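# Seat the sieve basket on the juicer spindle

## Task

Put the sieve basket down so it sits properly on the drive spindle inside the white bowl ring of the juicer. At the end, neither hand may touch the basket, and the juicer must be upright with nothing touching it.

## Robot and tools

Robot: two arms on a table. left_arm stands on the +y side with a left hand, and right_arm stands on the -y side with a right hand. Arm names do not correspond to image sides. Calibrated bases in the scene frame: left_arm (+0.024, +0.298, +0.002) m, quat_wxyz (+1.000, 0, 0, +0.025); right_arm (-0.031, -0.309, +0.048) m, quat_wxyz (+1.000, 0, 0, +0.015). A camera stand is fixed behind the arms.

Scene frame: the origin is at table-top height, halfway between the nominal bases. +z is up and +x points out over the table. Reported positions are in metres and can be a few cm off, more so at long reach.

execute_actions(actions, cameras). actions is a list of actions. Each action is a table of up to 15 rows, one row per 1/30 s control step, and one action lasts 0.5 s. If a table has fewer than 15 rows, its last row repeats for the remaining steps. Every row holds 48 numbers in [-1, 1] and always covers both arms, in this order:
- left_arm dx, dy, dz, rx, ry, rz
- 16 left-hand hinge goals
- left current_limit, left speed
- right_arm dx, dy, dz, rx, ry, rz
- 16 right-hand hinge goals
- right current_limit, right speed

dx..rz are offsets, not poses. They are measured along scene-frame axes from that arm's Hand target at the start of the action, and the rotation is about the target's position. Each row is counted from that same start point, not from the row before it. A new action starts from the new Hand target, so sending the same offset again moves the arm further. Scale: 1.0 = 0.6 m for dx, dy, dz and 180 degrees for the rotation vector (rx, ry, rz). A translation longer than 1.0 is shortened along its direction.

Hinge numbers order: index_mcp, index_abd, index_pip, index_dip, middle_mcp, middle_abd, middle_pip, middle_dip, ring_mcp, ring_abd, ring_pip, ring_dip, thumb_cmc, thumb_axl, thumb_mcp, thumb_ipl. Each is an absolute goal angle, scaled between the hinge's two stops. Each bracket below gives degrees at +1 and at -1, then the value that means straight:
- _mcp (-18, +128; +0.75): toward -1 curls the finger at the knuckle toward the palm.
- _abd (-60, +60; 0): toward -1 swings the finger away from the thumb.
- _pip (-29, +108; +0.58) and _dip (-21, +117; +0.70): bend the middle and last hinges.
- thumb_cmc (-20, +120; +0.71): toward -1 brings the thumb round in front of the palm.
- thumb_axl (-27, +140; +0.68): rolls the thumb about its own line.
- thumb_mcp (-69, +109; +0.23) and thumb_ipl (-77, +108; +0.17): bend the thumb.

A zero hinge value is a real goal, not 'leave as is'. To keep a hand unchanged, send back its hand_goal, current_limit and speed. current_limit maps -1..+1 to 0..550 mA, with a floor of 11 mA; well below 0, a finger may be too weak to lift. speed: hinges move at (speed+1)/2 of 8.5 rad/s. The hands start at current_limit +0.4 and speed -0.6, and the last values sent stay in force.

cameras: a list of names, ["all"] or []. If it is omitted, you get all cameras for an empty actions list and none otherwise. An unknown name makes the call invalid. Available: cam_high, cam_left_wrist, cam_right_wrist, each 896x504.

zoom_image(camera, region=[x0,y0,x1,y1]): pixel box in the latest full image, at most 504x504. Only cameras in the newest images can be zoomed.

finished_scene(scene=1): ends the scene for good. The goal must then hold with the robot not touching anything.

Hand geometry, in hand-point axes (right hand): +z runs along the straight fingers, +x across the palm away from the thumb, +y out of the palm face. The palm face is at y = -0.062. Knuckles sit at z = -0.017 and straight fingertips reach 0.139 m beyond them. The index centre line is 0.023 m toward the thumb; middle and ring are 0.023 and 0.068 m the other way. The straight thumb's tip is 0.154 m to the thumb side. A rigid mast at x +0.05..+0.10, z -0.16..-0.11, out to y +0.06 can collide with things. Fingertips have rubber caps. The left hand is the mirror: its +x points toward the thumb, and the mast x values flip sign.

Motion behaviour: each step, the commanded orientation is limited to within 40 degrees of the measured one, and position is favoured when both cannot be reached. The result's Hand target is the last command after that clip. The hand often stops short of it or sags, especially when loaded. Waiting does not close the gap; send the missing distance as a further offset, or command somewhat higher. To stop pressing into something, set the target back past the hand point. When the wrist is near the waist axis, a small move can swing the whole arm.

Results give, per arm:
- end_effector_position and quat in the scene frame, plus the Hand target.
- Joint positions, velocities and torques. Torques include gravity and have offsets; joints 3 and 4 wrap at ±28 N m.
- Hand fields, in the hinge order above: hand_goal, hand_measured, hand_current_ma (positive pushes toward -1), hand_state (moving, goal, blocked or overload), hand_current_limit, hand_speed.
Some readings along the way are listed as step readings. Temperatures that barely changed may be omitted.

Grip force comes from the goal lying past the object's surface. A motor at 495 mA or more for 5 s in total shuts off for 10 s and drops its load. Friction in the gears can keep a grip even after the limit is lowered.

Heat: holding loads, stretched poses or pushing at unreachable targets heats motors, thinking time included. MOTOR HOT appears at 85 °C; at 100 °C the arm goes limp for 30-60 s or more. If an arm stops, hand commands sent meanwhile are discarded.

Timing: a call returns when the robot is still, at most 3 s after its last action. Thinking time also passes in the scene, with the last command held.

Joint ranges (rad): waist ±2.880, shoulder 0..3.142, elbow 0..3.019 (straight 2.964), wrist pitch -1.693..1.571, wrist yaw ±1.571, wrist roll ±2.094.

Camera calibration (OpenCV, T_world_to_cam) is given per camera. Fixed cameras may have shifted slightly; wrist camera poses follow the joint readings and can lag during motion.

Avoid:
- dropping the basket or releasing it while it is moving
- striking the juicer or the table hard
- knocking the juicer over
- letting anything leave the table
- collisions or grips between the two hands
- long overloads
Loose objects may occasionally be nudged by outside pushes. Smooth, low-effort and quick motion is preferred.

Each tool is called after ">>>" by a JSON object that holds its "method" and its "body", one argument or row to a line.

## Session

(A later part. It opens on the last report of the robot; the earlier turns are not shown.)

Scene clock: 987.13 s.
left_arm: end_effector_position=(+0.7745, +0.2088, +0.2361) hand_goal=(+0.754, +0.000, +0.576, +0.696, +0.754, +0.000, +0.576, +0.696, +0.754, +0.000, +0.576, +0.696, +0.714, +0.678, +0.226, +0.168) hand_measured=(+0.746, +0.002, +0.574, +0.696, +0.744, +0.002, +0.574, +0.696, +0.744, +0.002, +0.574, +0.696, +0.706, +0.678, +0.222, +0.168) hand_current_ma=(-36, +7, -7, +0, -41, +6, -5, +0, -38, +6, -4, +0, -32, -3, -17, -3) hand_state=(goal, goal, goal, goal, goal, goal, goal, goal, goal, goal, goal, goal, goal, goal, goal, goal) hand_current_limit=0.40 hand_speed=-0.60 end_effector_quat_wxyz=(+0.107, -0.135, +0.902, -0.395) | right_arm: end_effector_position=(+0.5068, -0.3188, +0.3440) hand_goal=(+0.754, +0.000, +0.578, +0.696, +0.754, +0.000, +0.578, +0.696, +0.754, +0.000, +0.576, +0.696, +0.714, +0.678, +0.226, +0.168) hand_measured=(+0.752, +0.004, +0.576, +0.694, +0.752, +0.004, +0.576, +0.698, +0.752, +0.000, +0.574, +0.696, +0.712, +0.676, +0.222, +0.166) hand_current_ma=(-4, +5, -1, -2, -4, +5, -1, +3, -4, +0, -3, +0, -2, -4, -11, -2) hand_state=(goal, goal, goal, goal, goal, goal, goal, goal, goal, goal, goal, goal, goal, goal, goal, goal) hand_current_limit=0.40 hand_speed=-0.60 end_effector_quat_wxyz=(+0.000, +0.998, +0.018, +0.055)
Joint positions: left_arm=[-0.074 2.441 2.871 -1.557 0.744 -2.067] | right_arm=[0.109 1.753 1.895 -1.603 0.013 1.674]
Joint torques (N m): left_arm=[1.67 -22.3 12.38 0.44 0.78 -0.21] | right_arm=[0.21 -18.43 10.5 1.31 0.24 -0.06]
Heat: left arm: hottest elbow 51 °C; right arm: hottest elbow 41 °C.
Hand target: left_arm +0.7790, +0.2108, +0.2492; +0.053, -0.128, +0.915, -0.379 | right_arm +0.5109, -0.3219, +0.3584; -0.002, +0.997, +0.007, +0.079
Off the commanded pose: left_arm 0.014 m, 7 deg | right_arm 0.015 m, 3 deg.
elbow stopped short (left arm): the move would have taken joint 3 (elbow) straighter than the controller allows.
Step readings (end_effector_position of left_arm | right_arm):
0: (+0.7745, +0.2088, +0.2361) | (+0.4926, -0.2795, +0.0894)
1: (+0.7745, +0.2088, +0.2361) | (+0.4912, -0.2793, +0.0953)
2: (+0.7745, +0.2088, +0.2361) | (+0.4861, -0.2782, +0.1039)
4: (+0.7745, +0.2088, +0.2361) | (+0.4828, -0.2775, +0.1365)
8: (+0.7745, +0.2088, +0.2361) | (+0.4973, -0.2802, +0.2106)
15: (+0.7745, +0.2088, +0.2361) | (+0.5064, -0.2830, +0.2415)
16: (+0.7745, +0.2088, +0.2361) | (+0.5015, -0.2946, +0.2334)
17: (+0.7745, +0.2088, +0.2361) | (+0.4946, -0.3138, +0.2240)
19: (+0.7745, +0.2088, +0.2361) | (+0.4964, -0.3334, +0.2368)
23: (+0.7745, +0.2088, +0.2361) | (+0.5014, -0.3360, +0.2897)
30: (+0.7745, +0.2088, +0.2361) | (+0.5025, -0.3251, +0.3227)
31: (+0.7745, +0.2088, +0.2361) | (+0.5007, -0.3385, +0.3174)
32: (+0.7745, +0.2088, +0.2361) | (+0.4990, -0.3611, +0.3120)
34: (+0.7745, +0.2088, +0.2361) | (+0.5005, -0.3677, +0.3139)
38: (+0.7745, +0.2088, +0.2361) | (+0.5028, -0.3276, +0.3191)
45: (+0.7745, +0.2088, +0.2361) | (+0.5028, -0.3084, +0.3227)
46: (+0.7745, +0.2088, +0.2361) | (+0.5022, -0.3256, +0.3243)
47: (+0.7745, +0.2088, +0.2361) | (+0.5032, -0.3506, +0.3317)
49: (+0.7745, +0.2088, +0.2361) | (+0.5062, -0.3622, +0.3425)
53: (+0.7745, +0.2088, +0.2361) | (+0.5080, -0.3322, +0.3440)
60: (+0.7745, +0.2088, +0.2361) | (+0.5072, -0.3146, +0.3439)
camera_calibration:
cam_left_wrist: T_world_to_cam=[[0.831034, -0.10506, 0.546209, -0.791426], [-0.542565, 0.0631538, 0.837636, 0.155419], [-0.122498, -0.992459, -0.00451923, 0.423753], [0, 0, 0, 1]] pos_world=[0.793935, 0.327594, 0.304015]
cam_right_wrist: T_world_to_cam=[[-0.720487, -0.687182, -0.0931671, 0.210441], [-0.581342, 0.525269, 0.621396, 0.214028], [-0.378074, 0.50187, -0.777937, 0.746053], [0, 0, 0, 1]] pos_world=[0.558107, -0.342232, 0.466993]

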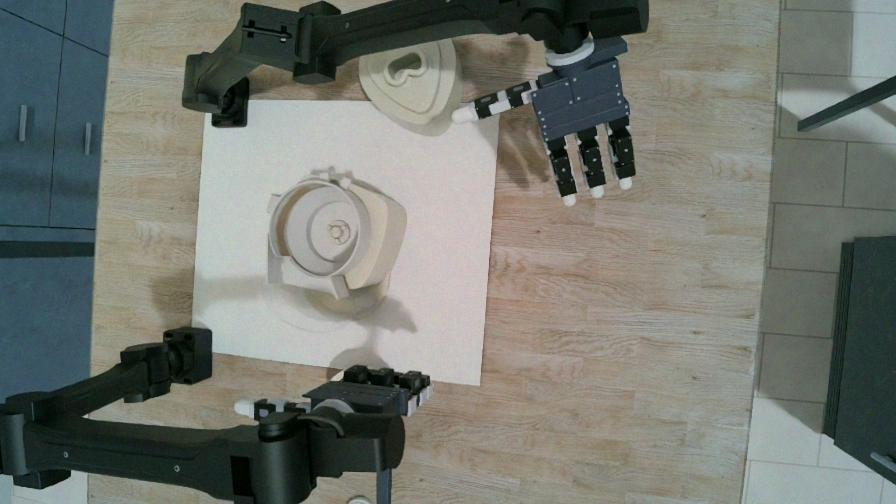

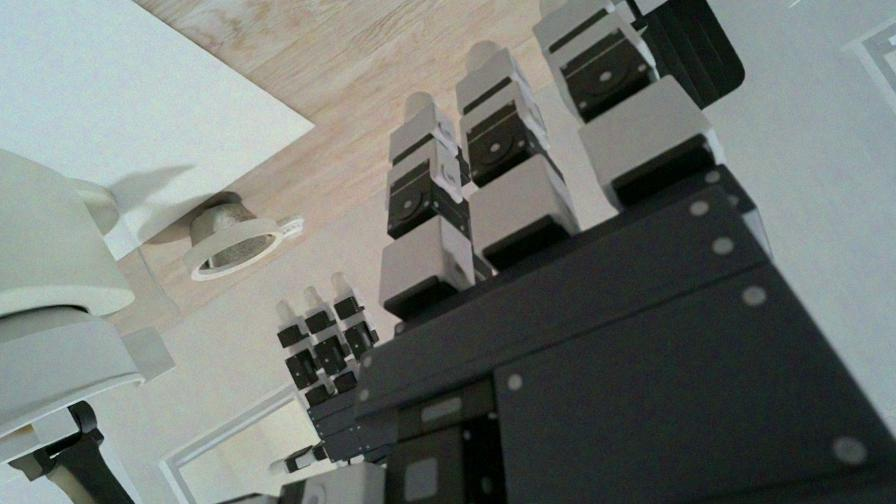

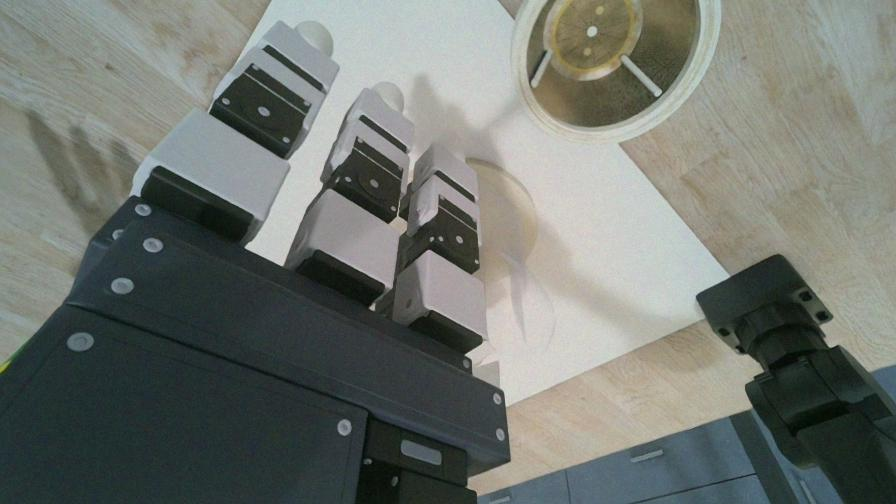

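>>> {"method": "execute_actions", "body": {
  "actions": [
    [[0,0,0,0,0,0,0.754,0,0.576,0.696,0.754,0,0.576,0.696,0.754,0,0.576,0.696,0.714,0.678,0.226,0.168,0.4,-0.6,0.0,0.0,-0.02,0,0,0.163,0.754,0,0.577,0.696,0.754,0,0.577,0.696,0.754,0,0.576,0.696,0.714,0.678,0.226,0.168,0.4,-0.6]],
    [[0,0,0,0,0,0,0.754,0,0.576,0.696,0.754,0,0.576,0.696,0.754,0,0.576,0.696,0.714,0.678,0.226,0.168,0.4,-0.6,0.0,0.0,-0.0,0,0,0.163,0.754,0,0.577,0.696,0.754,0,0.577,0.696,0.754,0,0.576,0.696,0.714,0.678,0.226,0.168,0.4,-0.6]],
    [[0,0,0,0,0,0,0.754,0,0.576,0.696,0.754,0,0.576,0.696,0.754,0,0.576,0.696,0.714,0.678,0.226,0.168,0.4,-0.6,0.0,0.0,-0.0,0,0,0.163,0.754,0,0.577,0.696,0.754,0,0.577,0.696,0.754,0,0.576,0.696,0.714,0.678,0.226,0.168,0.4,-0.6]]
  ],
  "cameras": ["all"]
}}

>>> {"method": "zoom_image", "body": {
  "camera": "cam_high",
  "region": [310, 320, 430, 440]
}}

>>> {"method": "zoom_image", "body": {
  "camera": "cam_left_wrist",
  "region": [160, 160, 360, 360]
}}

Scene clock: 1003.03 s.
left_arm: end_effector_position=(+0.7745, +0.2088, +0.2361) hand_goal=(+0.754, +0.000, +0.576, +0.696, +0.754, +0.000, +0.576, +0.696, +0.754, +0.000, +0.576, +0.696, +0.714, +0.678, +0.226, +0.168) hand_measured=(+0.746, +0.002, +0.574, +0.696, +0.744, +0.002, +0.574, +0.696, +0.744, +0.002, +0.574, +0.696, +0.706, +0.678, +0.222, +0.168) hand_current_ma=(-36, +7, -7, +0, -41, +6, -5, +0, -38, +6, -4, +0, -32, -3, -17, -3) hand_state=(goal, goal, goal, goal, goal, goal, goal, goal, goal, goal, goal, goal, goal, goal, goal, goal) hand_current_limit=0.40 hand_speed=-0.60 end_effector_quat_wxyz=(+0.107, -0.135, +0.902, -0.395) | right_arm: end_effector_position=(+0.5075, -0.3245, +0.3269) hand_goal=(+0.754, +0.000, +0.578, +0.696, +0.754, +0.000, +0.578, +0.696, +0.754, +0.000, +0.576, +0.696, +0.714, +0.678, +0.226, +0.168) hand_measured=(+0.752, +0.000, +0.578, +0.694, +0.752, +0.000, +0.576, +0.698, +0.752, -0.002, +0.574, +0.696, +0.714, +0.676, +0.222, +0.166) hand_current_ma=(-2, +0, -1, -2, -2, +0, -1, +3, -3, -1, -3, +0, +1, -4, -12, -2) hand_state=(goal, goal, goal, goal, goal, goal, goal, goal, goal, goal, goal, goal, goal, goal, goal, goal) hand_current_limit=0.40 hand_speed=-0.60 end_effector_quat_wxyz=(-0.065, +0.719, +0.691, +0.043)
Joint positions: left_arm=[-0.074 2.441 2.871 -1.557 0.744 -2.067] | right_arm=[-0.066 1.547 1.6 -1.658 -0.152 0.002]
Joint torques (N m): left_arm=[1.61 -22.24 12.38 0.44 0.78 -0.2] | right_arm=[0.73 -15.15 11.34 0.09 -0.14 -0.33]
Heat: left arm: hottest elbow 51 °C; right arm: hottest elbow 42 °C.
Hand target: left_arm +0.7790, +0.2108, +0.2492; +0.053, -0.128, +0.915, -0.379 | right_arm +0.5109, -0.3220, +0.3464; -0.056, +0.712, +0.698, +0.055
Off the commanded pose: left_arm 0.014 m, 7 deg | right_arm 0.020 m, 2 deg.
elbow stopped short (left arm): the move would have taken joint 3 (elbow) straighter than the controller allows.
Step readings (end_effector_position of left_arm | right_arm):
0: (+0.7745, +0.2088, +0.2361) | (+0.5068, -0.3188, +0.3440)
1: (+0.7745, +0.2088, +0.2361) | (+0.5083, -0.3176, +0.3402)
2: (+0.7745, +0.2088, +0.2361) | (+0.5081, -0.3167, +0.3352)
4: (+0.7745, +0.2088, +0.2361) | (+0.4995, -0.3158, +0.3235)
8: (+0.7745, +0.2088, +0.2361) | (+0.4979, -0.3126, +0.3220)
15: (+0.7745, +0.2088, +0.2361) | (+0.5059, -0.3117, +0.3308)
16: (+0.7745, +0.2088, +0.2361) | (+0.5078, -0.3090, +0.3290)
17: (+0.7745, +0.2088, +0.2361) | (+0.5078, -0.3080, +0.3250)
19: (+0.7745, +0.2088, +0.2361) | (+0.5021, -0.3080, +0.3188)
23: (+0.7745, +0.2088, +0.2361) | (+0.5037, -0.3150, +0.3256)
30: (+0.7745, +0.2088, +0.2361) | (+0.5099, -0.3256, +0.3304)
31: (+0.7745, +0.2088, +0.2361) | (+0.5106, -0.3211, +0.3299)
32: (+0.7745, +0.2088, +0.2361) | (+0.5107, -0.3169, +0.3283)
34: (+0.7745, +0.2088, +0.2361) | (+0.5070, -0.3129, +0.3264)
38: (+0.7745, +0.2088, +0.2361) | (+0.5063, -0.3212, +0.3261)
45: (+0.7745, +0.2088, +0.2361) | (+0.5067, -0.3277, +0.3266)
camera_calibration:
cam_left_wrist: T_world_to_cam=[[0.831034, -0.10506, 0.546209, -0.791426], [-0.542565, 0.0631538, 0.837636, 0.155419], [-0.122498, -0.992459, -0.00451923, 0.423753], [0, 0, 0, 1]] pos_world=[0.793935, 0.327594, 0.304015]
cam_right_wrist: T_world_to_cam=[[0.628652, -0.76371, -0.146777, -0.486493], [-0.545525, -0.567567, 0.616661, -0.143239], [-0.554256, -0.307594, -0.773425, 0.561255], [0, 0, 0, 1]] pos_world=[0.538773, -0.280199, 0.451013]

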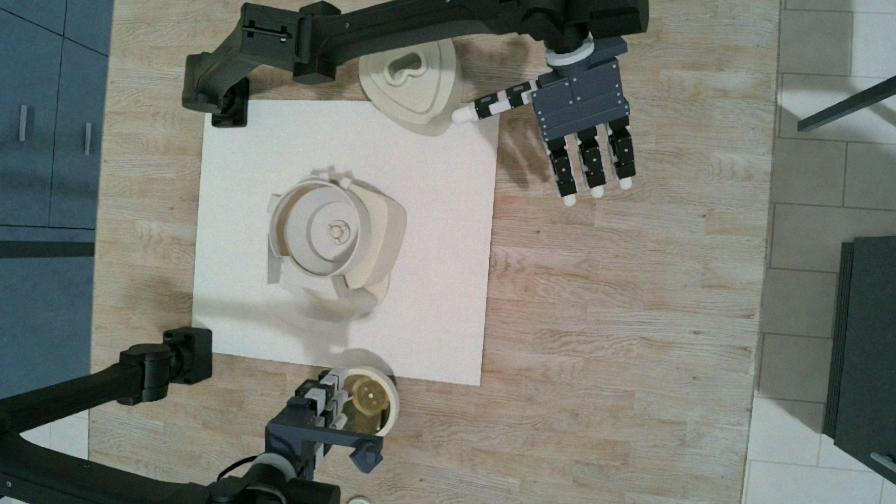

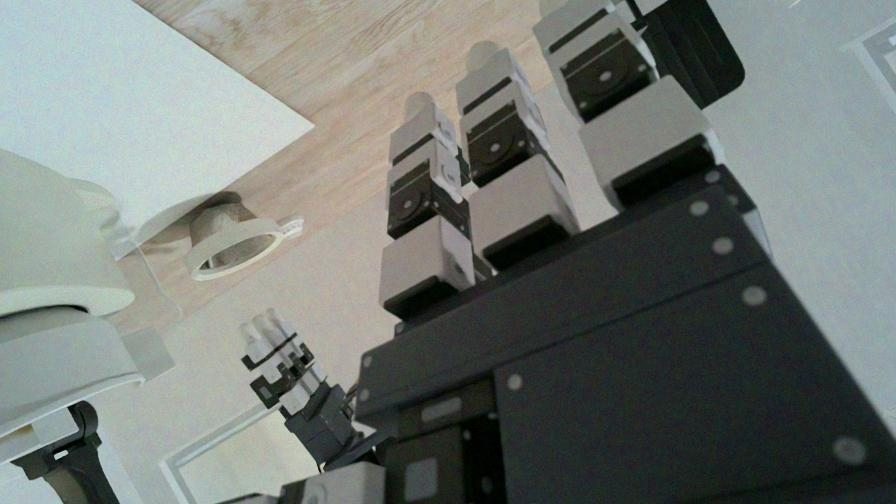

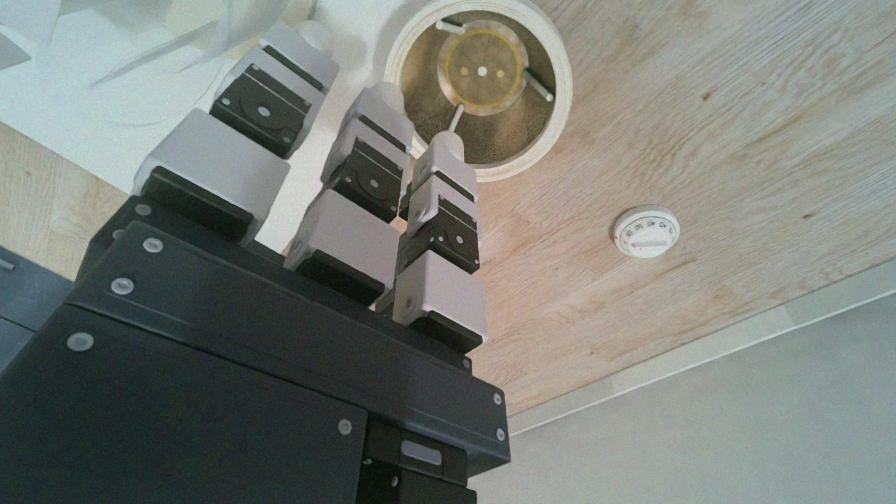

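Scaled by 4.200 from the camera's 896x504 image, which has a finer 1280x720 frame.

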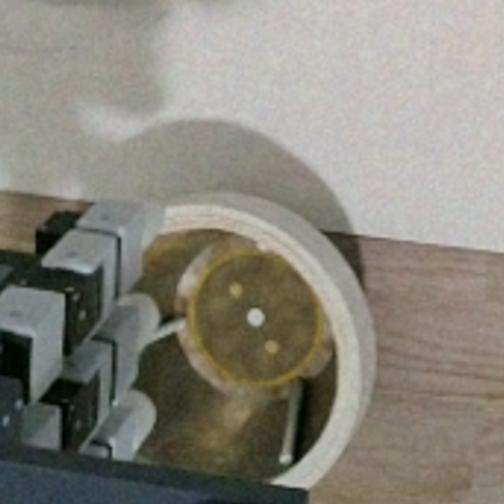

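Scaled by 2.520 from the camera's 896x504 image, which has a finer 1280x720 frame.

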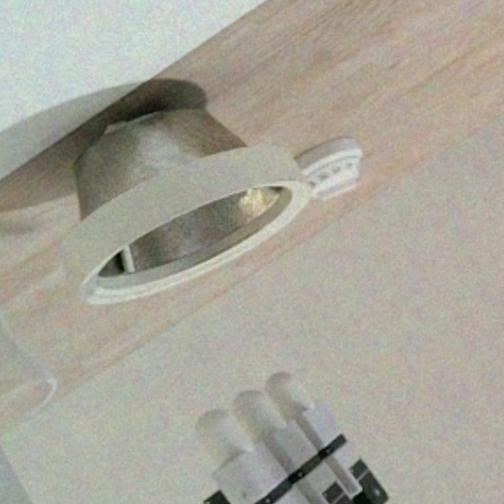

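>>> {"method": "execute_actions", "body": {
  "actions": [
    [[0,0,0,0,0,0,0.754,0,0.576,0.696,0.754,0,0.576,0.696,0.754,0,0.576,0.696,0.714,0.678,0.226,0.168,0.4,-0.6,-0.01,-0.07,-0.0,-0.05,0,0.006,0.754,-0.1,0.577,0.696,0.0,0,0.0,0.2,0.754,0.1,0.576,0.696,0.714,0.678,0.226,0.168,0.4,-0.6]],
    [[0,0,0,0,0,0,0.754,0,0.576,0.696,0.754,0,0.576,0.696,0.754,0,0.576,0.696,0.714,0.678,0.226,0.168,0.4,-0.6,0.0,0.0,-0.14,0,0,0,0.754,-0.1,0.577,0.696,0.0,0,0.0,0.2,0.754,0.1,0.576,0.696,0.714,0.678,0.226,0.168,0.4,-0.6]]
  ],
  "cameras": ["all"]
}}

>>> {"method": "zoom_image", "body": {
  "camera": "cam_high",
  "region": [310, 320, 450, 460]
}}

>>> {"method": "zoom_image", "body": {
  "camera": "cam_left_wrist",
  "region": [160, 160, 360, 360]
}}

Scene clock: 1020.13 s.
left_arm: end_effector_position=(+0.7745, +0.2088, +0.2361) hand_goal=(+0.754, +0.000, +0.576, +0.696, +0.754, +0.000, +0.576, +0.696, +0.754, +0.000, +0.576, +0.696, +0.714, +0.678, +0.226, +0.168) hand_measured=(+0.746, +0.002, +0.574, +0.696, +0.744, +0.002, +0.574, +0.696, +0.744, +0.002, +0.574, +0.696, +0.706, +0.678, +0.222, +0.168) hand_current_ma=(-36, +7, -7, +0, -41, +6, -5, +0, -38, +6, -4, +0, -32, -3, -17, -3) hand_state=(goal, goal, goal, goal, goal, goal, goal, goal, goal, goal, goal, goal, goal, goal, goal, goal) hand_current_limit=0.40 hand_speed=-0.60 end_effector_quat_wxyz=(+0.107, -0.135, +0.902, -0.395) | right_arm: end_effector_position=(+0.4958, -0.3641, +0.2407) hand_goal=(+0.754, -0.100, +0.578, +0.696, +0.000, +0.000, +0.000, +0.200, +0.754, +0.100, +0.576, +0.696, +0.714, +0.678, +0.226, +0.168) hand_measured=(+0.752, -0.096, +0.578, +0.694, +0.016, -0.002, +0.006, +0.204, +0.752, +0.096, +0.574, +0.696, +0.712, +0.676, +0.222, +0.166) hand_current_ma=(-5, +5, -1, -2, +44, -1, +11, +6, -5, -5, -2, +0, -2, -4, -10, -3) hand_state=(goal, goal, goal, goal, goal, goal, goal, goal, goal, goal, goal, goal, goal, goal, goal, goal) hand_current_limit=0.40 hand_speed=-0.60 end_effector_quat_wxyz=(-0.022, +0.712, +0.701, -0.018)
Joint positions: left_arm=[-0.074 2.441 2.871 -1.557 0.744 -2.067] | right_arm=[-0.101 1.549 1.377 -1.456 -0.002 -0.055]
Joint torques (N m): left_arm=[1.61 -22.24 12.4 0.44 0.78 -0.2] | right_arm=[0.44 -15.79 10.14 1.1 0.17 -0.26]
Heat: left arm: hottest elbow 51 °C; right arm: hottest elbow 43 °C.
Hand target: left_arm +0.7790, +0.2108, +0.2492; +0.053, -0.128, +0.915, -0.379 | right_arm +0.5049, -0.3639, +0.2624; +0.000, +0.707, +0.707, +0.000
Off the commanded pose: left_arm 0.014 m, 7 deg | right_arm 0.024 m, 3 deg.
elbow stopped short (left arm): the move would have taken joint 3 (elbow) straighter than the controller allows.
Step readings (end_effector_position of left_arm | right_arm):
0: (+0.7745, +0.2088, +0.2361) | (+0.5075, -0.3245, +0.3269)
1: (+0.7745, +0.2088, +0.2361) | (+0.5074, -0.3296, +0.3270)
2: (+0.7745, +0.2088, +0.2361) | (+0.5073, -0.3378, +0.3275)
4: (+0.7745, +0.2088, +0.2361) | (+0.5070, -0.3509, +0.3282)
8: (+0.7745, +0.2088, +0.2361) | (+0.5060, -0.3651, +0.3283)
15: (+0.7745, +0.2088, +0.2361) | (+0.5061, -0.3651, +0.3283)
16: (+0.7745, +0.2088, +0.2361) | (+0.5078, -0.3652, +0.3237)
17: (+0.7745, +0.2088, +0.2361) | (+0.5086, -0.3652, +0.3150)
19: (+0.7745, +0.2088, +0.2361) | (+0.4989, -0.3644, +0.2832)
23: (+0.7745, +0.2088, +0.2361) | (+0.4909, -0.3638, +0.2425)
30: (+0.7745, +0.2088, +0.2361) | (+0.4958, -0.3641, +0.2407)
camera_calibration:
cam_left_wrist: T_world_to_cam=[[0.831034, -0.10506, 0.546209, -0.791426], [-0.542565, 0.0631538, 0.837636, 0.155419], [-0.122498, -0.992459, -0.00451923, 0.423753], [0, 0, 0, 1]] pos_world=[0.793935, 0.327594, 0.304015]
cam_right_wrist: T_world_to_cam=[[0.647455, -0.760286, -0.0526094, -0.55278], [-0.512793, -0.485678, 0.707927, -0.127194], [-0.563778, -0.431373, -0.704324, 0.418904], [0, 0, 0, 1]] pos_world=[0.528845, -0.301341, 0.356006]

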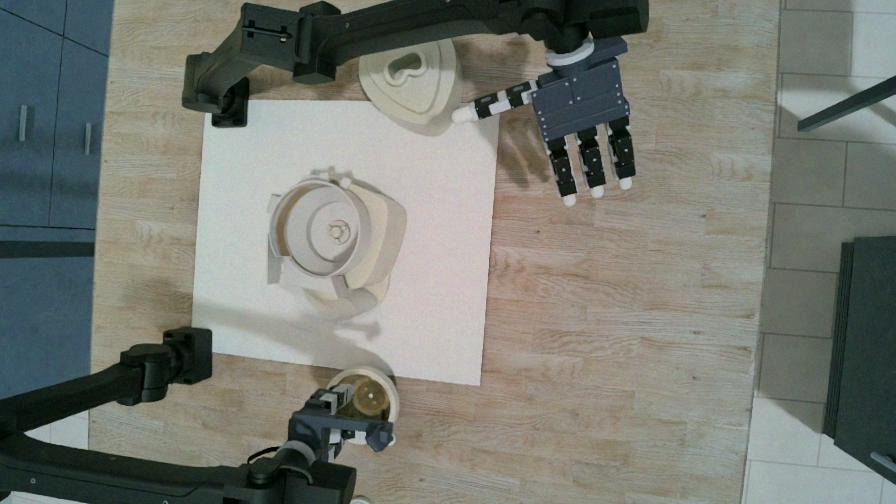

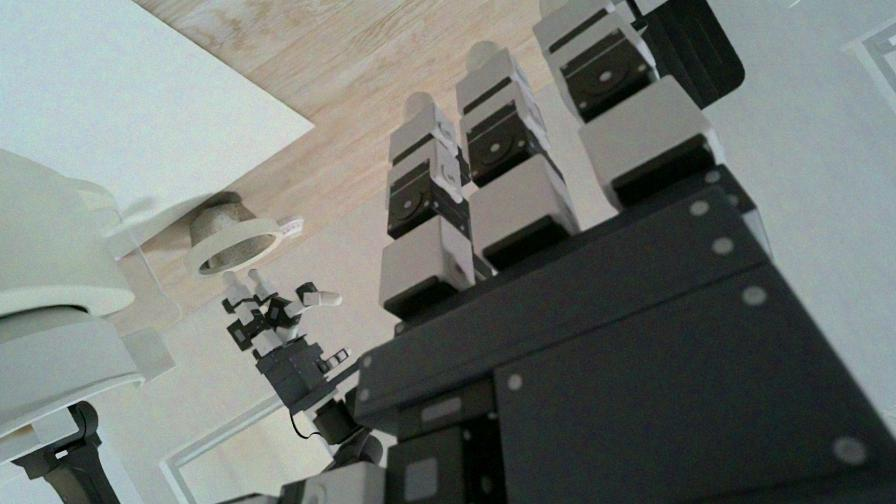

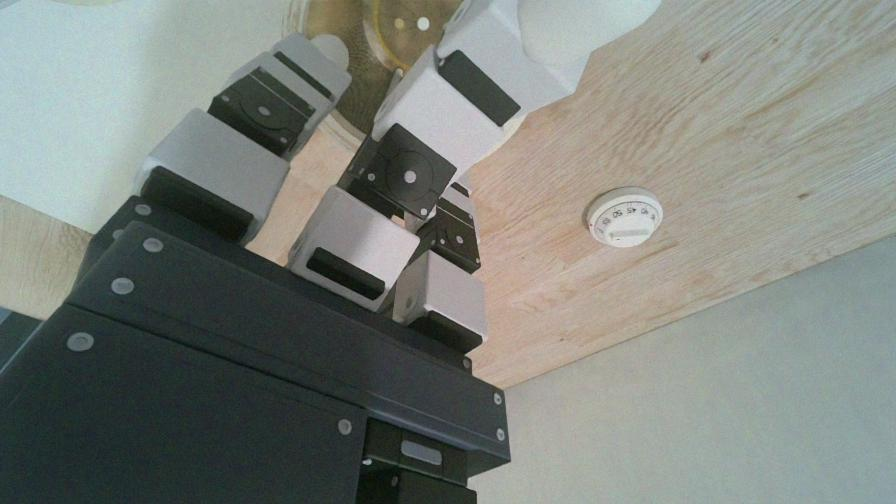

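Scaled by 3.600 from the camera's 896x504 image, which has a finer 1280x720 frame.

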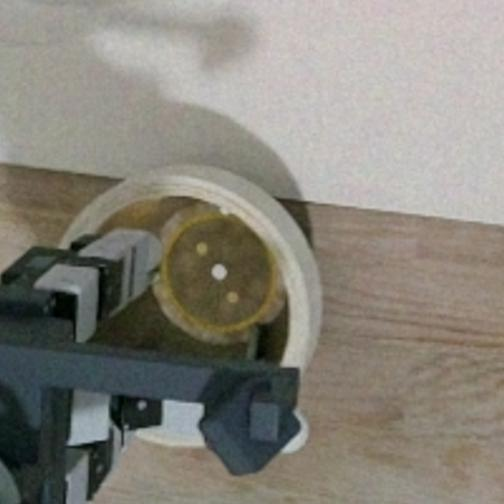

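Scaled by 2.520 from the camera's 896x504 image, which has a finer 1280x720 frame.

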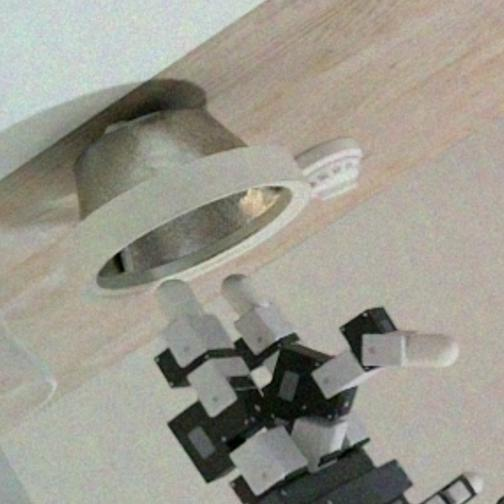

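>>> {"method": "execute_actions", "body": {
  "actions": [
    [[0,0,0,0,0,0,0.754,0,0.576,0.696,0.754,0,0.576,0.696,0.754,0,0.576,0.696,0.714,0.678,0.226,0.168,0.4,-0.6,0.007,-0.016,-0.07,0,0,0,0.754,-0.1,0.577,0.696,0.0,0,0.0,0.2,0.754,0.1,0.576,0.696,0.714,0.678,0.226,0.168,0.4,-0.6]]
  ],
  "cameras": ["all"]
}}

>>> {"method": "zoom_image", "body": {
  "camera": "cam_high",
  "region": [310, 320, 450, 460]
}}

>>> {"method": "zoom_image", "body": {
  "camera": "cam_left_wrist",
  "region": [160, 160, 360, 360]
}}

Scene clock: 1028.10 s.
left_arm: end_effector_position=(+0.7745, +0.2088, +0.2361) hand_goal=(+0.754, +0.000, +0.576, +0.696, +0.754, +0.000, +0.576, +0.696, +0.754, +0.000, +0.576, +0.696, +0.714, +0.678, +0.226, +0.168) hand_measured=(+0.746, +0.002, +0.574, +0.696, +0.744, +0.002, +0.574, +0.696, +0.744, +0.002, +0.574, +0.696, +0.706, +0.678, +0.222, +0.168) hand_current_ma=(-36, +7, -7, +0, -41, +6, -5, +0, -38, +6, -4, +0, -32, -3, -17, -3) hand_state=(goal, goal, goal, goal, goal, goal, goal, goal, goal, goal, goal, goal, goal, goal, goal, goal) hand_current_limit=0.40 hand_speed=-0.60 end_effector_quat_wxyz=(+0.107, -0.135, +0.902, -0.395) | right_arm: end_effector_position=(+0.5029, -0.3629, +0.2118) hand_goal=(+0.754, -0.100, +0.578, +0.696, +0.000, +0.000, +0.000, +0.200, +0.754, +0.100, +0.576, +0.696, +0.714, +0.678, +0.226, +0.168) hand_measured=(+0.752, -0.096, +0.578, +0.694, +0.014, -0.002, +0.006, +0.204, +0.752, +0.096, +0.574, +0.696, +0.712, +0.676, +0.222, +0.166) hand_current_ma=(-2, +5, -1, -2, +37, -1, +11, +6, -2, -5, -2, +0, -2, -4, -10, -3) hand_state=(goal, goal, goal, goal, goal, goal, goal, goal, goal, goal, goal, goal, goal, goal, goal, goal) hand_current_limit=0.40 hand_speed=-0.60 end_effector_quat_wxyz=(-0.012, +0.705, +0.709, -0.009)
Joint positions: left_arm=[-0.074 2.441 2.871 -1.557 0.744 -2.067] | right_arm=[-0.101 1.566 1.314 -1.35 -0.002 -0.075]
Joint torques (N m): left_arm=[1.55 -22.24 12.38 0.46 0.78 -0.2] | right_arm=[-0.03 -14.45 8.91 1.24 0.18 -0.32]
Heat: left arm: hottest elbow 51 °C; right arm: hottest elbow 43 °C.
Hand target: left_arm +0.7790, +0.2108, +0.2492; +0.053, -0.128, +0.915, -0.379 | right_arm +0.5091, -0.3736, +0.2204; +0.000, +0.708, +0.707, +0.000
Off the commanded pose: left_arm 0.014 m, 7 deg | right_arm 0.015 m, 2 deg.
elbow stopped short (left arm): the move would have taken joint 3 (elbow) straighter than the controller allows.
Step readings (end_effector_position of left_arm | right_arm):
0: (+0.7745, +0.2088, +0.2361) | (+0.4958, -0.3641, +0.2407)
1: (+0.7745, +0.2088, +0.2361) | (+0.4973, -0.3640, +0.2383)
2: (+0.7745, +0.2088, +0.2361) | (+0.5005, -0.3640, +0.2360)
4: (+0.7745, +0.2088, +0.2361) | (+0.5029, -0.3637, +0.2258)
8: (+0.7745, +0.2088, +0.2361) | (+0.5016, -0.3631, +0.2122)
15: (+0.7745, +0.2088, +0.2361) | (+0.5029, -0.3629, +0.2118)
camera_calibration:
cam_left_wrist: T_world_to_cam=[[0.831034, -0.10506, 0.546209, -0.791426], [-0.542565, 0.0631538, 0.837636, 0.155419], [-0.122498, -0.992459, -0.00451923, 0.423753], [0, 0, 0, 1]] pos_world=[0.793935, 0.327594, 0.304015]
cam_right_wrist: T_world_to_cam=[[0.663865, -0.747064, -0.0343277, -0.565314], [-0.521303, -0.495183, 0.695009, -0.099083], [-0.536214, -0.443497, -0.718182, 0.387721], [0, 0, 0, 1]] pos_world=[0.531542, -0.299437, 0.327912]

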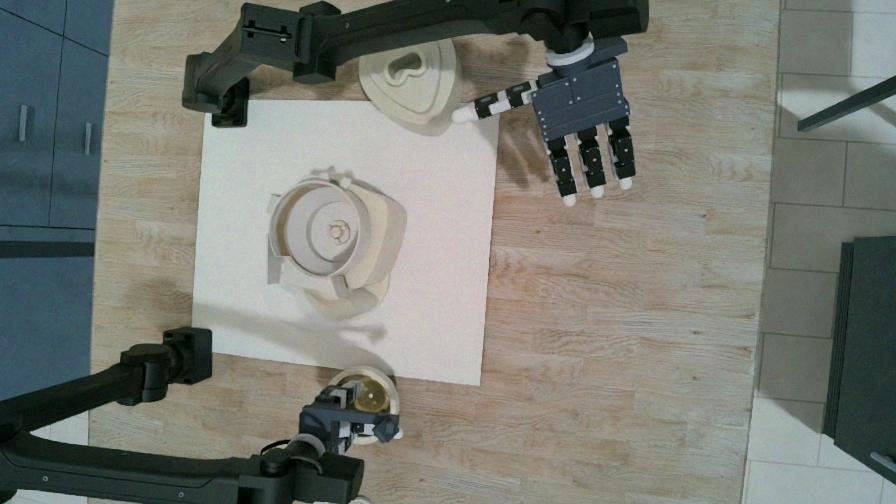

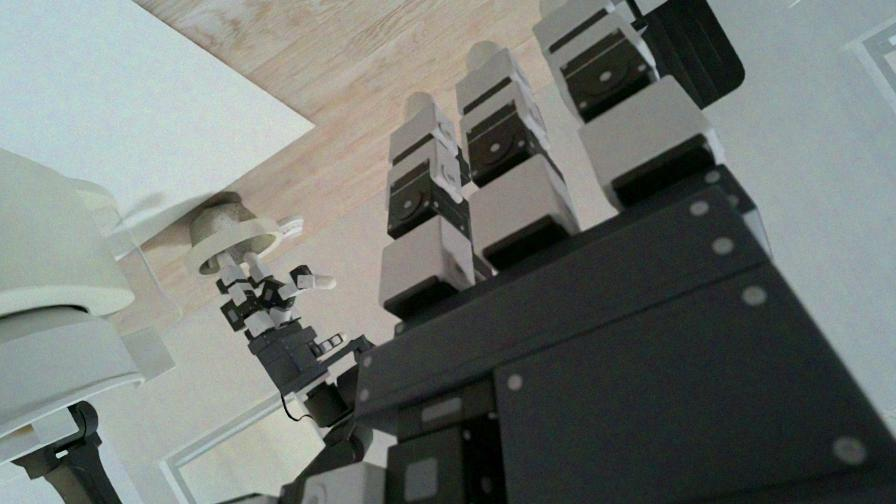

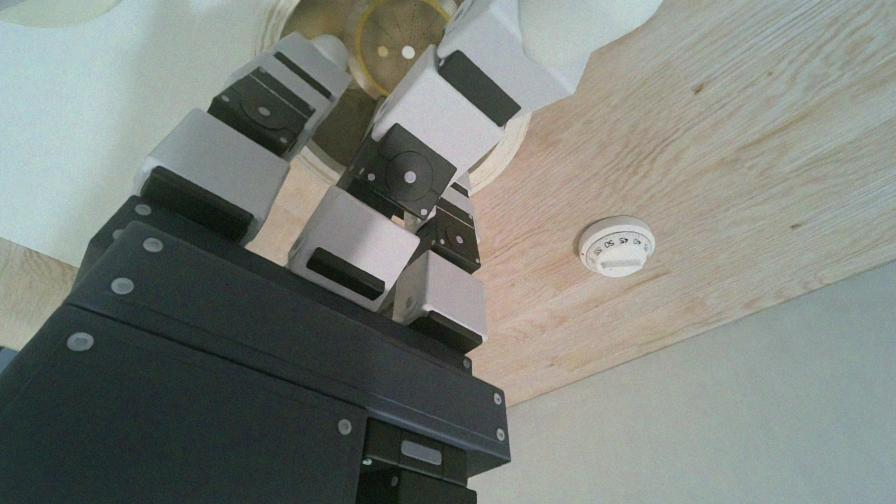

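Scaled by 3.600 from the camera's 896x504 image, which has a finer 1280x720 frame.

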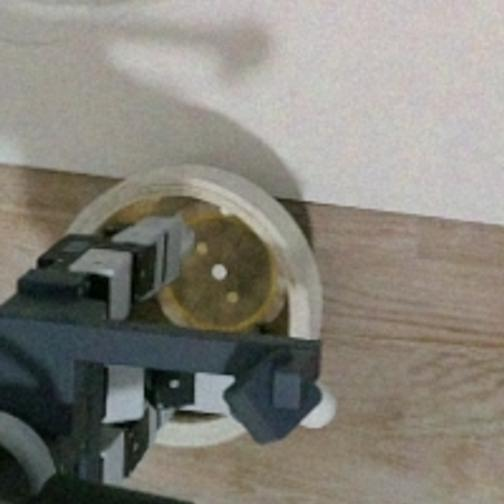

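Scaled by 2.520 from the camera's 896x504 image, which has a finer 1280x720 frame.

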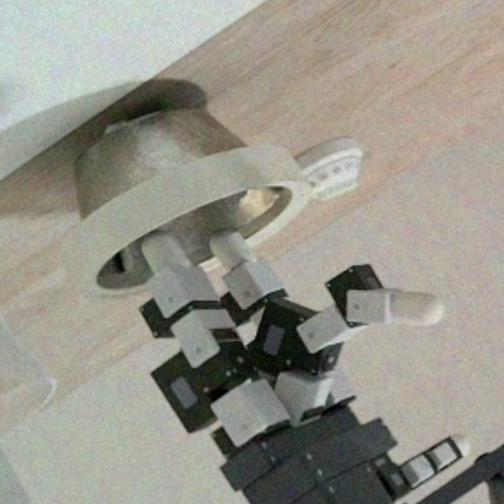

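>>> {"method": "execute_actions", "body": {
  "actions": [
    [[0,0,0,0,0,0,0.754,0,0.576,0.696,0.754,0,0.576,0.696,0.754,0,0.576,0.696,0.714,0.678,0.226,0.168,0.4,-0.6,-0.007,-0.02,-0.0,0,0,0,0.754,-0.1,0.577,0.696,0.0,0,0.0,0.2,0.754,0.1,0.576,0.696,0.714,0.678,0.226,0.168,0.4,-0.6]]
  ],
  "cameras": []
}}

Scene clock: 1032.70 s.
left_arm: end_effector_position=(+0.7745, +0.2088, +0.2361) hand_goal=(+0.754, +0.000, +0.576, +0.696, +0.754, +0.000, +0.576, +0.696, +0.754, +0.000, +0.576, +0.696, +0.714, +0.678, +0.226, +0.168) hand_measured=(+0.746, +0.002, +0.574, +0.696, +0.744, +0.002, +0.574, +0.696, +0.744, +0.002, +0.574, +0.696, +0.706, +0.678, +0.222, +0.168) hand_current_ma=(-36, +7, -7, +0, -41, +6, -5, +0, -38, +6, -4, +0, -32, -3, -17, -3) hand_state=(goal, goal, goal, goal, goal, goal, goal, goal, goal, goal, goal, goal, goal, goal, goal, goal) hand_current_limit=0.40 hand_speed=-0.60 end_effector_quat_wxyz=(+0.107, -0.135, +0.902, -0.395) | right_arm: end_effector_position=(+0.5007, -0.3834, +0.2118) hand_goal=(+0.754, -0.100, +0.578, +0.696, +0.000, +0.000, +0.000, +0.200, +0.754, +0.100, +0.576, +0.696, +0.714, +0.678, +0.226, +0.168) hand_measured=(+0.752, -0.098, +0.578, +0.694, +0.014, -0.002, +0.006, +0.204, +0.752, +0.096, +0.574, +0.696, +0.712, +0.676, +0.222, +0.166) hand_current_ma=(-2, +4, -1, -2, +37, -1, +11, +6, -2, -5, -2, +0, -2, -4, -10, -3) hand_state=(goal, goal, goal, goal, goal, goal, goal, goal, goal, goal, goal, goal, goal, goal, goal, goal) hand_current_limit=0.40 hand_speed=-0.60 end_effector_quat_wxyz=(-0.013, +0.711, +0.703, -0.009)
Joint positions: left_arm=[-0.074 2.441 2.871 -1.557 0.744 -2.067] | right_arm=[-0.144 1.566 1.314 -1.35 -0.002 -0.102]
Joint torques (N m): left_arm=[1.55 -22.24 12.41 0.44 0.78 -0.2] | right_arm=[0.26 -14.74 8.12 1.14 0.22 -0.31]
Heat: left arm: hottest elbow 51 °C; right arm: hottest elbow 43 °C.
Hand target: left_arm +0.7790, +0.2108, +0.2492; +0.053, -0.128, +0.915, -0.379 | right_arm +0.5049, -0.3856, +0.2204; +0.000, +0.708, +0.707, +0.000
Off the commanded pose: left_arm 0.014 m, 7 deg | right_arm 0.010 m, 2 deg.
elbow stopped short (left arm): the move would have taken joint 3 (elbow) straighter than the controller allows.
Step readings (end_effector_position of left_arm | right_arm):
0: (+0.7745, +0.2088, +0.2361) | (+0.5029, -0.3629, +0.2118)
1: (+0.7745, +0.2088, +0.2361) | (+0.5029, -0.3634, +0.2118)
2: (+0.7745, +0.2088, +0.2361) | (+0.5028, -0.3646, +0.2118)
4: (+0.7745, +0.2088, +0.2361) | (+0.5024, -0.3690, +0.2118)
8: (+0.7745, +0.2088, +0.2361) | (+0.5011, -0.3807, +0.2118)
15: (+0.7745, +0.2088, +0.2361) | (+0.5007, -0.3835, +0.2118)
No camera images: "cameras" was empty.

>>> {"method": "execute_actions", "body": {
  "actions": [
    [[0,0,0,0,0,0,0.754,0,0.576,0.696,0.754,0,0.576,0.696,0.754,0,0.576,0.696,0.714,0.678,0.226,0.168,0.4,-0.6,0.0,0.025,-0.02,0,0,0,0.754,-0.1,0.577,0.696,0.0,0,0.0,0.2,0.754,0.1,0.576,0.696,0.714,0.678,0.226,0.168,0.4,-0.6]]
  ],
  "cameras": []
}}

Scene clock: 1036.97 s.
left_arm: end_effector_position=(+0.7745, +0.2088, +0.2361) hand_goal=(+0.754, +0.000, +0.576, +0.696, +0.754, +0.000, +0.576, +0.696, +0.754, +0.000, +0.576, +0.696, +0.714, +0.678, +0.226, +0.168) hand_measured=(+0.746, +0.002, +0.574, +0.696, +0.744, +0.002, +0.574, +0.696, +0.744, +0.002, +0.574, +0.696, +0.706, +0.678, +0.222, +0.168) hand_current_ma=(-36, +7, -7, +0, -41, +6, -5, +0, -38, +6, -4, +0, -32, -3, -17, -3) hand_state=(goal, goal, goal, goal, goal, goal, goal, goal, goal, goal, goal, goal, goal, goal, goal, goal) hand_current_limit=0.40 hand_speed=-0.60 end_effector_quat_wxyz=(+0.107, -0.135, +0.902, -0.395) | right_arm: end_effector_position=(+0.4978, -0.3785, +0.1993) hand_goal=(+0.754, -0.100, +0.578, +0.696, +0.000, +0.000, +0.000, +0.200, +0.754, +0.100, +0.576, +0.696, +0.714, +0.678, +0.226, +0.168) hand_measured=(+0.752, -0.098, +0.578, +0.694, +0.014, -0.002, +0.006, +0.204, +0.752, +0.096, +0.574, +0.696, +0.712, +0.676, +0.222, +0.166) hand_current_ma=(-2, +4, -1, -2, +36, -1, +11, +6, -2, -5, -2, +0, -2, -4, -10, -3) hand_state=(goal, goal, goal, goal, goal, goal, goal, goal, goal, goal, goal, goal, goal, goal, goal, goal) hand_current_limit=0.40 hand_speed=-0.60 end_effector_quat_wxyz=(-0.013, +0.709, +0.705, -0.009)
Joint positions: left_arm=[-0.074 2.441 2.871 -1.557 0.744 -2.067] | right_arm=[-0.135 1.566 1.28 -1.317 -0.002 -0.098]
Joint torques (N m): left_arm=[1.67 -22.18 12.4 0.44 0.78 -0.2] | right_arm=[2.49 -14.74 8.81 1.14 0.19 0.02]
Heat: left arm: hottest elbow 51 °C; right arm: hottest elbow 43 °C.
Hand target: left_arm +0.7790, +0.2108, +0.2492; +0.053, -0.128, +0.915, -0.379 | right_arm +0.5049, -0.3706, +0.2084; +0.000, +0.708, +0.707, +0.000
Off the commanded pose: left_arm 0.014 m, 7 deg | right_arm 0.014 m, 2 deg.
elbow stopped short (left arm): the move would have taken joint 3 (elbow) straighter than the controller allows.
Step readings (end_effector_position of left_arm | right_arm):
0: (+0.7745, +0.2088, +0.2361) | (+0.5007, -0.3834, +0.2118)
1: (+0.7745, +0.2088, +0.2361) | (+0.5011, -0.3835, +0.2109)
2: (+0.7745, +0.2088, +0.2361) | (+0.5018, -0.3828, +0.2090)
4: (+0.7745, +0.2088, +0.2361) | (+0.4996, -0.3818, +0.2031)
8: (+0.7745, +0.2088, +0.2361) | (+0.4969, -0.3792, +0.1991)
15: (+0.7745, +0.2088, +0.2361) | (+0.4978, -0.3785, +0.1993)
No camera images: "cameras" was empty.

>>> {"method": "execute_actions", "body": {
  "actions": [
    [[0,0,0,0,0,0,0.754,0,0.576,0.696,0.754,0,0.576,0.696,0.754,0,0.576,0.696,0.714,0.678,0.226,0.168,0.4,-0.6,0.0,0.009,-0.05,0,0,0,0.754,-0.1,0.577,0.696,0.0,0,0.0,0.2,0.754,0.1,0.576,0.696,0.714,0.678,0.226,0.168,0.4,-0.6]]
  ],
  "cameras": ["all"]
}}

>>> {"method": "zoom_image", "body": {
  "camera": "cam_high",
  "region": [310, 320, 450, 460]
}}

>>> {"method": "zoom_image", "body": {
  "camera": "cam_left_wrist",
  "region": [160, 160, 360, 360]
}}

Scene clock: 1046.23 s.
left_arm: end_effector_position=(+0.7745, +0.2088, +0.2361) hand_goal=(+0.754, +0.000, +0.576, +0.696, +0.754, +0.000, +0.576, +0.696, +0.754, +0.000, +0.576, +0.696, +0.714, +0.678, +0.226, +0.168) hand_measured=(+0.746, +0.002, +0.574, +0.696, +0.744, +0.002, +0.574, +0.696, +0.744, +0.002, +0.574, +0.696, +0.706, +0.678, +0.222, +0.168) hand_current_ma=(-36, +7, -7, +0, -41, +6, -5, +0, -38, +6, -4, +0, -32, -3, -17, -3) hand_state=(goal, goal, goal, goal, goal, goal, goal, goal, goal, goal, goal, goal, goal, goal, goal, goal) hand_current_limit=0.40 hand_speed=-0.60 end_effector_quat_wxyz=(+0.107, -0.135, +0.902, -0.395) | right_arm: end_effector_position=(+0.4972, -0.3704, +0.1711) hand_goal=(+0.754, -0.100, +0.578, +0.696, +0.000, +0.000, +0.000, +0.200, +0.754, +0.100, +0.576, +0.696, +0.714, +0.678, +0.226, +0.168) hand_measured=(+0.754, -0.098, +0.578, +0.694, +0.012, -0.002, +0.006, +0.204, +0.754, +0.096, +0.574, +0.696, +0.712, +0.676, +0.222, +0.166) hand_current_ma=(-1, +3, -1, -2, +33, -1, +11, +6, -1, -5, -1, +0, -2, -4, -10, -3) hand_state=(goal, goal, goal, goal, goal, goal, goal, goal, goal, goal, goal, goal, goal, goal, goal, goal) hand_current_limit=0.40 hand_speed=-0.60 end_effector_quat_wxyz=(-0.012, +0.707, +0.707, -0.008)
Joint positions: left_arm=[-0.074 2.441 2.871 -1.557 0.744 -2.067] | right_arm=[-0.118 1.584 1.223 -1.239 -0.002 -0.086]
Joint torques (N m): left_arm=[1.61 -22.24 12.4 0.46 0.78 -0.2] | right_arm=[1.85 -13.8 8.55 1.09 0.19 -0.04]
Heat: left arm: hottest elbow 51 °C; right arm: hottest elbow 43 °C.
Hand target: left_arm +0.7790, +0.2108, +0.2492; +0.053, -0.128, +0.915, -0.379 | right_arm +0.5049, -0.3652, +0.1784; +0.000, +0.708, +0.707, +0.000
Off the commanded pose: left_arm 0.014 m, 7 deg | right_arm 0.012 m, 2 deg.
elbow stopped short (left arm): the move would have taken joint 3 (elbow) straighter than the controller allows.
Step readings (end_effector_position of left_arm | right_arm):
0: (+0.7745, +0.2088, +0.2361) | (+0.4978, -0.3785, +0.1993)
1: (+0.7745, +0.2088, +0.2361) | (+0.4980, -0.3786, +0.1976)
2: (+0.7745, +0.2088, +0.2361) | (+0.5002, -0.3782, +0.1948)
4: (+0.7745, +0.2088, +0.2361) | (+0.4991, -0.3767, +0.1846)
8: (+0.7745, +0.2088, +0.2361) | (+0.4958, -0.3726, +0.1715)
15: (+0.7745, +0.2088, +0.2361) | (+0.4972, -0.3704, +0.1711)
camera_calibration:
cam_left_wrist: T_world_to_cam=[[0.831034, -0.10506, 0.546209, -0.791426], [-0.542565, 0.0631538, 0.837636, 0.155419], [-0.122498, -0.992459, -0.00451923, 0.423753], [0, 0, 0, 1]] pos_world=[0.793935, 0.327594, 0.304015]
cam_right_wrist: T_world_to_cam=[[0.659596, -0.750892, -0.0330688, -0.568117], [-0.52594, -0.492531, 0.693398, -0.073861], [-0.536955, -0.43997, -0.719796, 0.353968], [0, 0, 0, 1]] pos_world=[0.525947, -0.307238, 0.287213]

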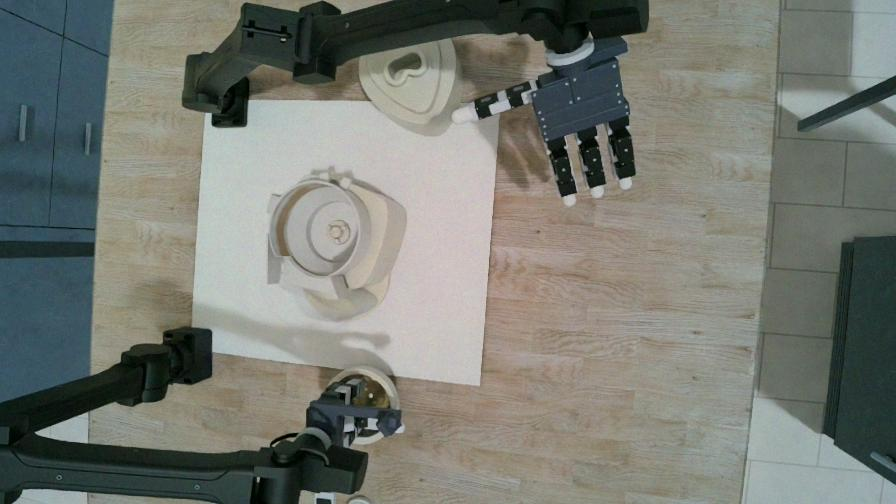

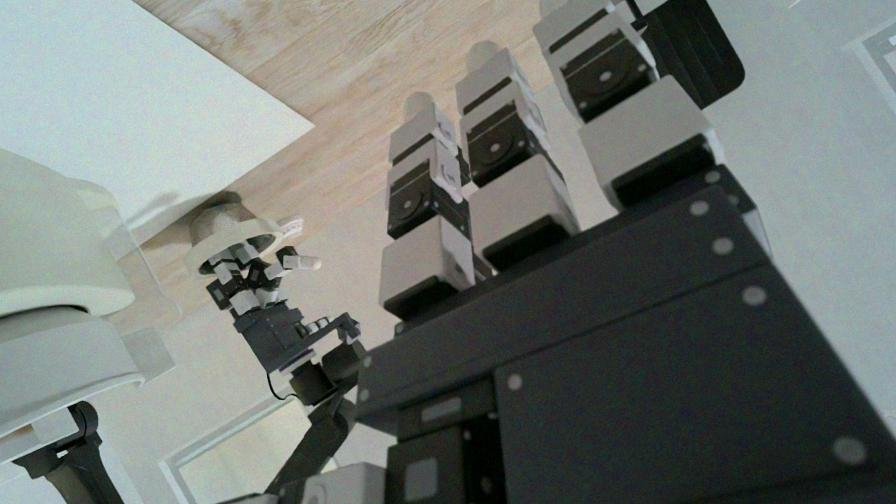

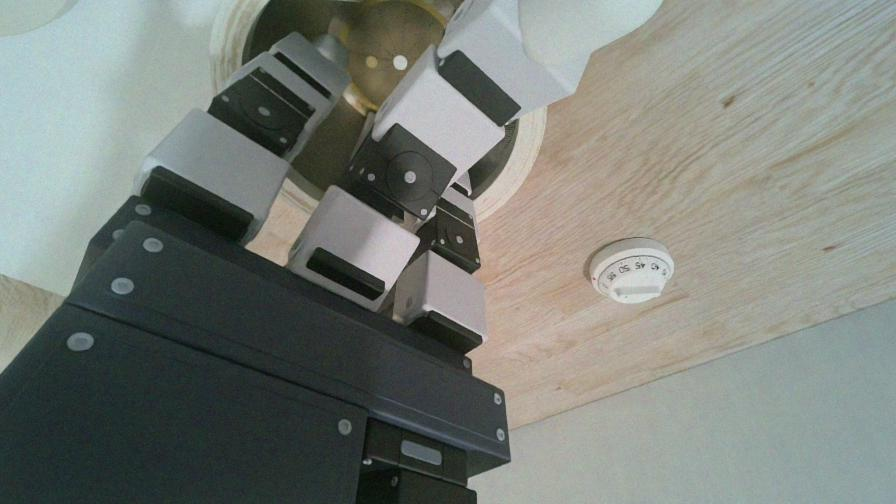

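Scaled by 3.600 from the camera's 896x504 image, which has a finer 1280x720 frame.

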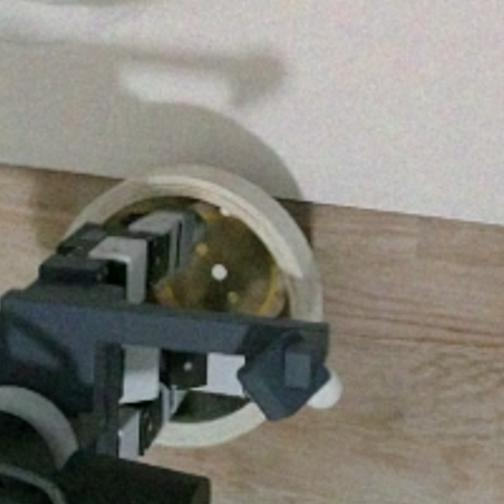

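Scaled by 2.520 from the camera's 896x504 image, which has a finer 1280x720 frame.

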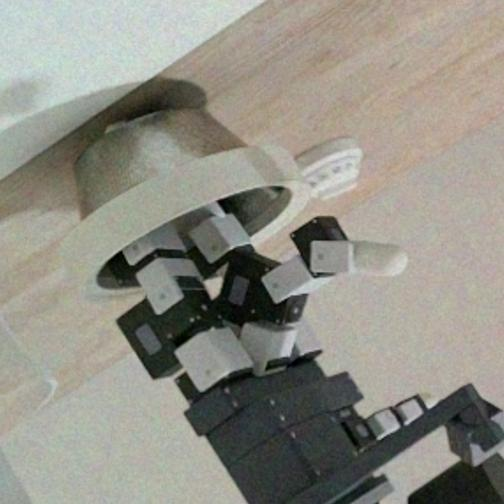

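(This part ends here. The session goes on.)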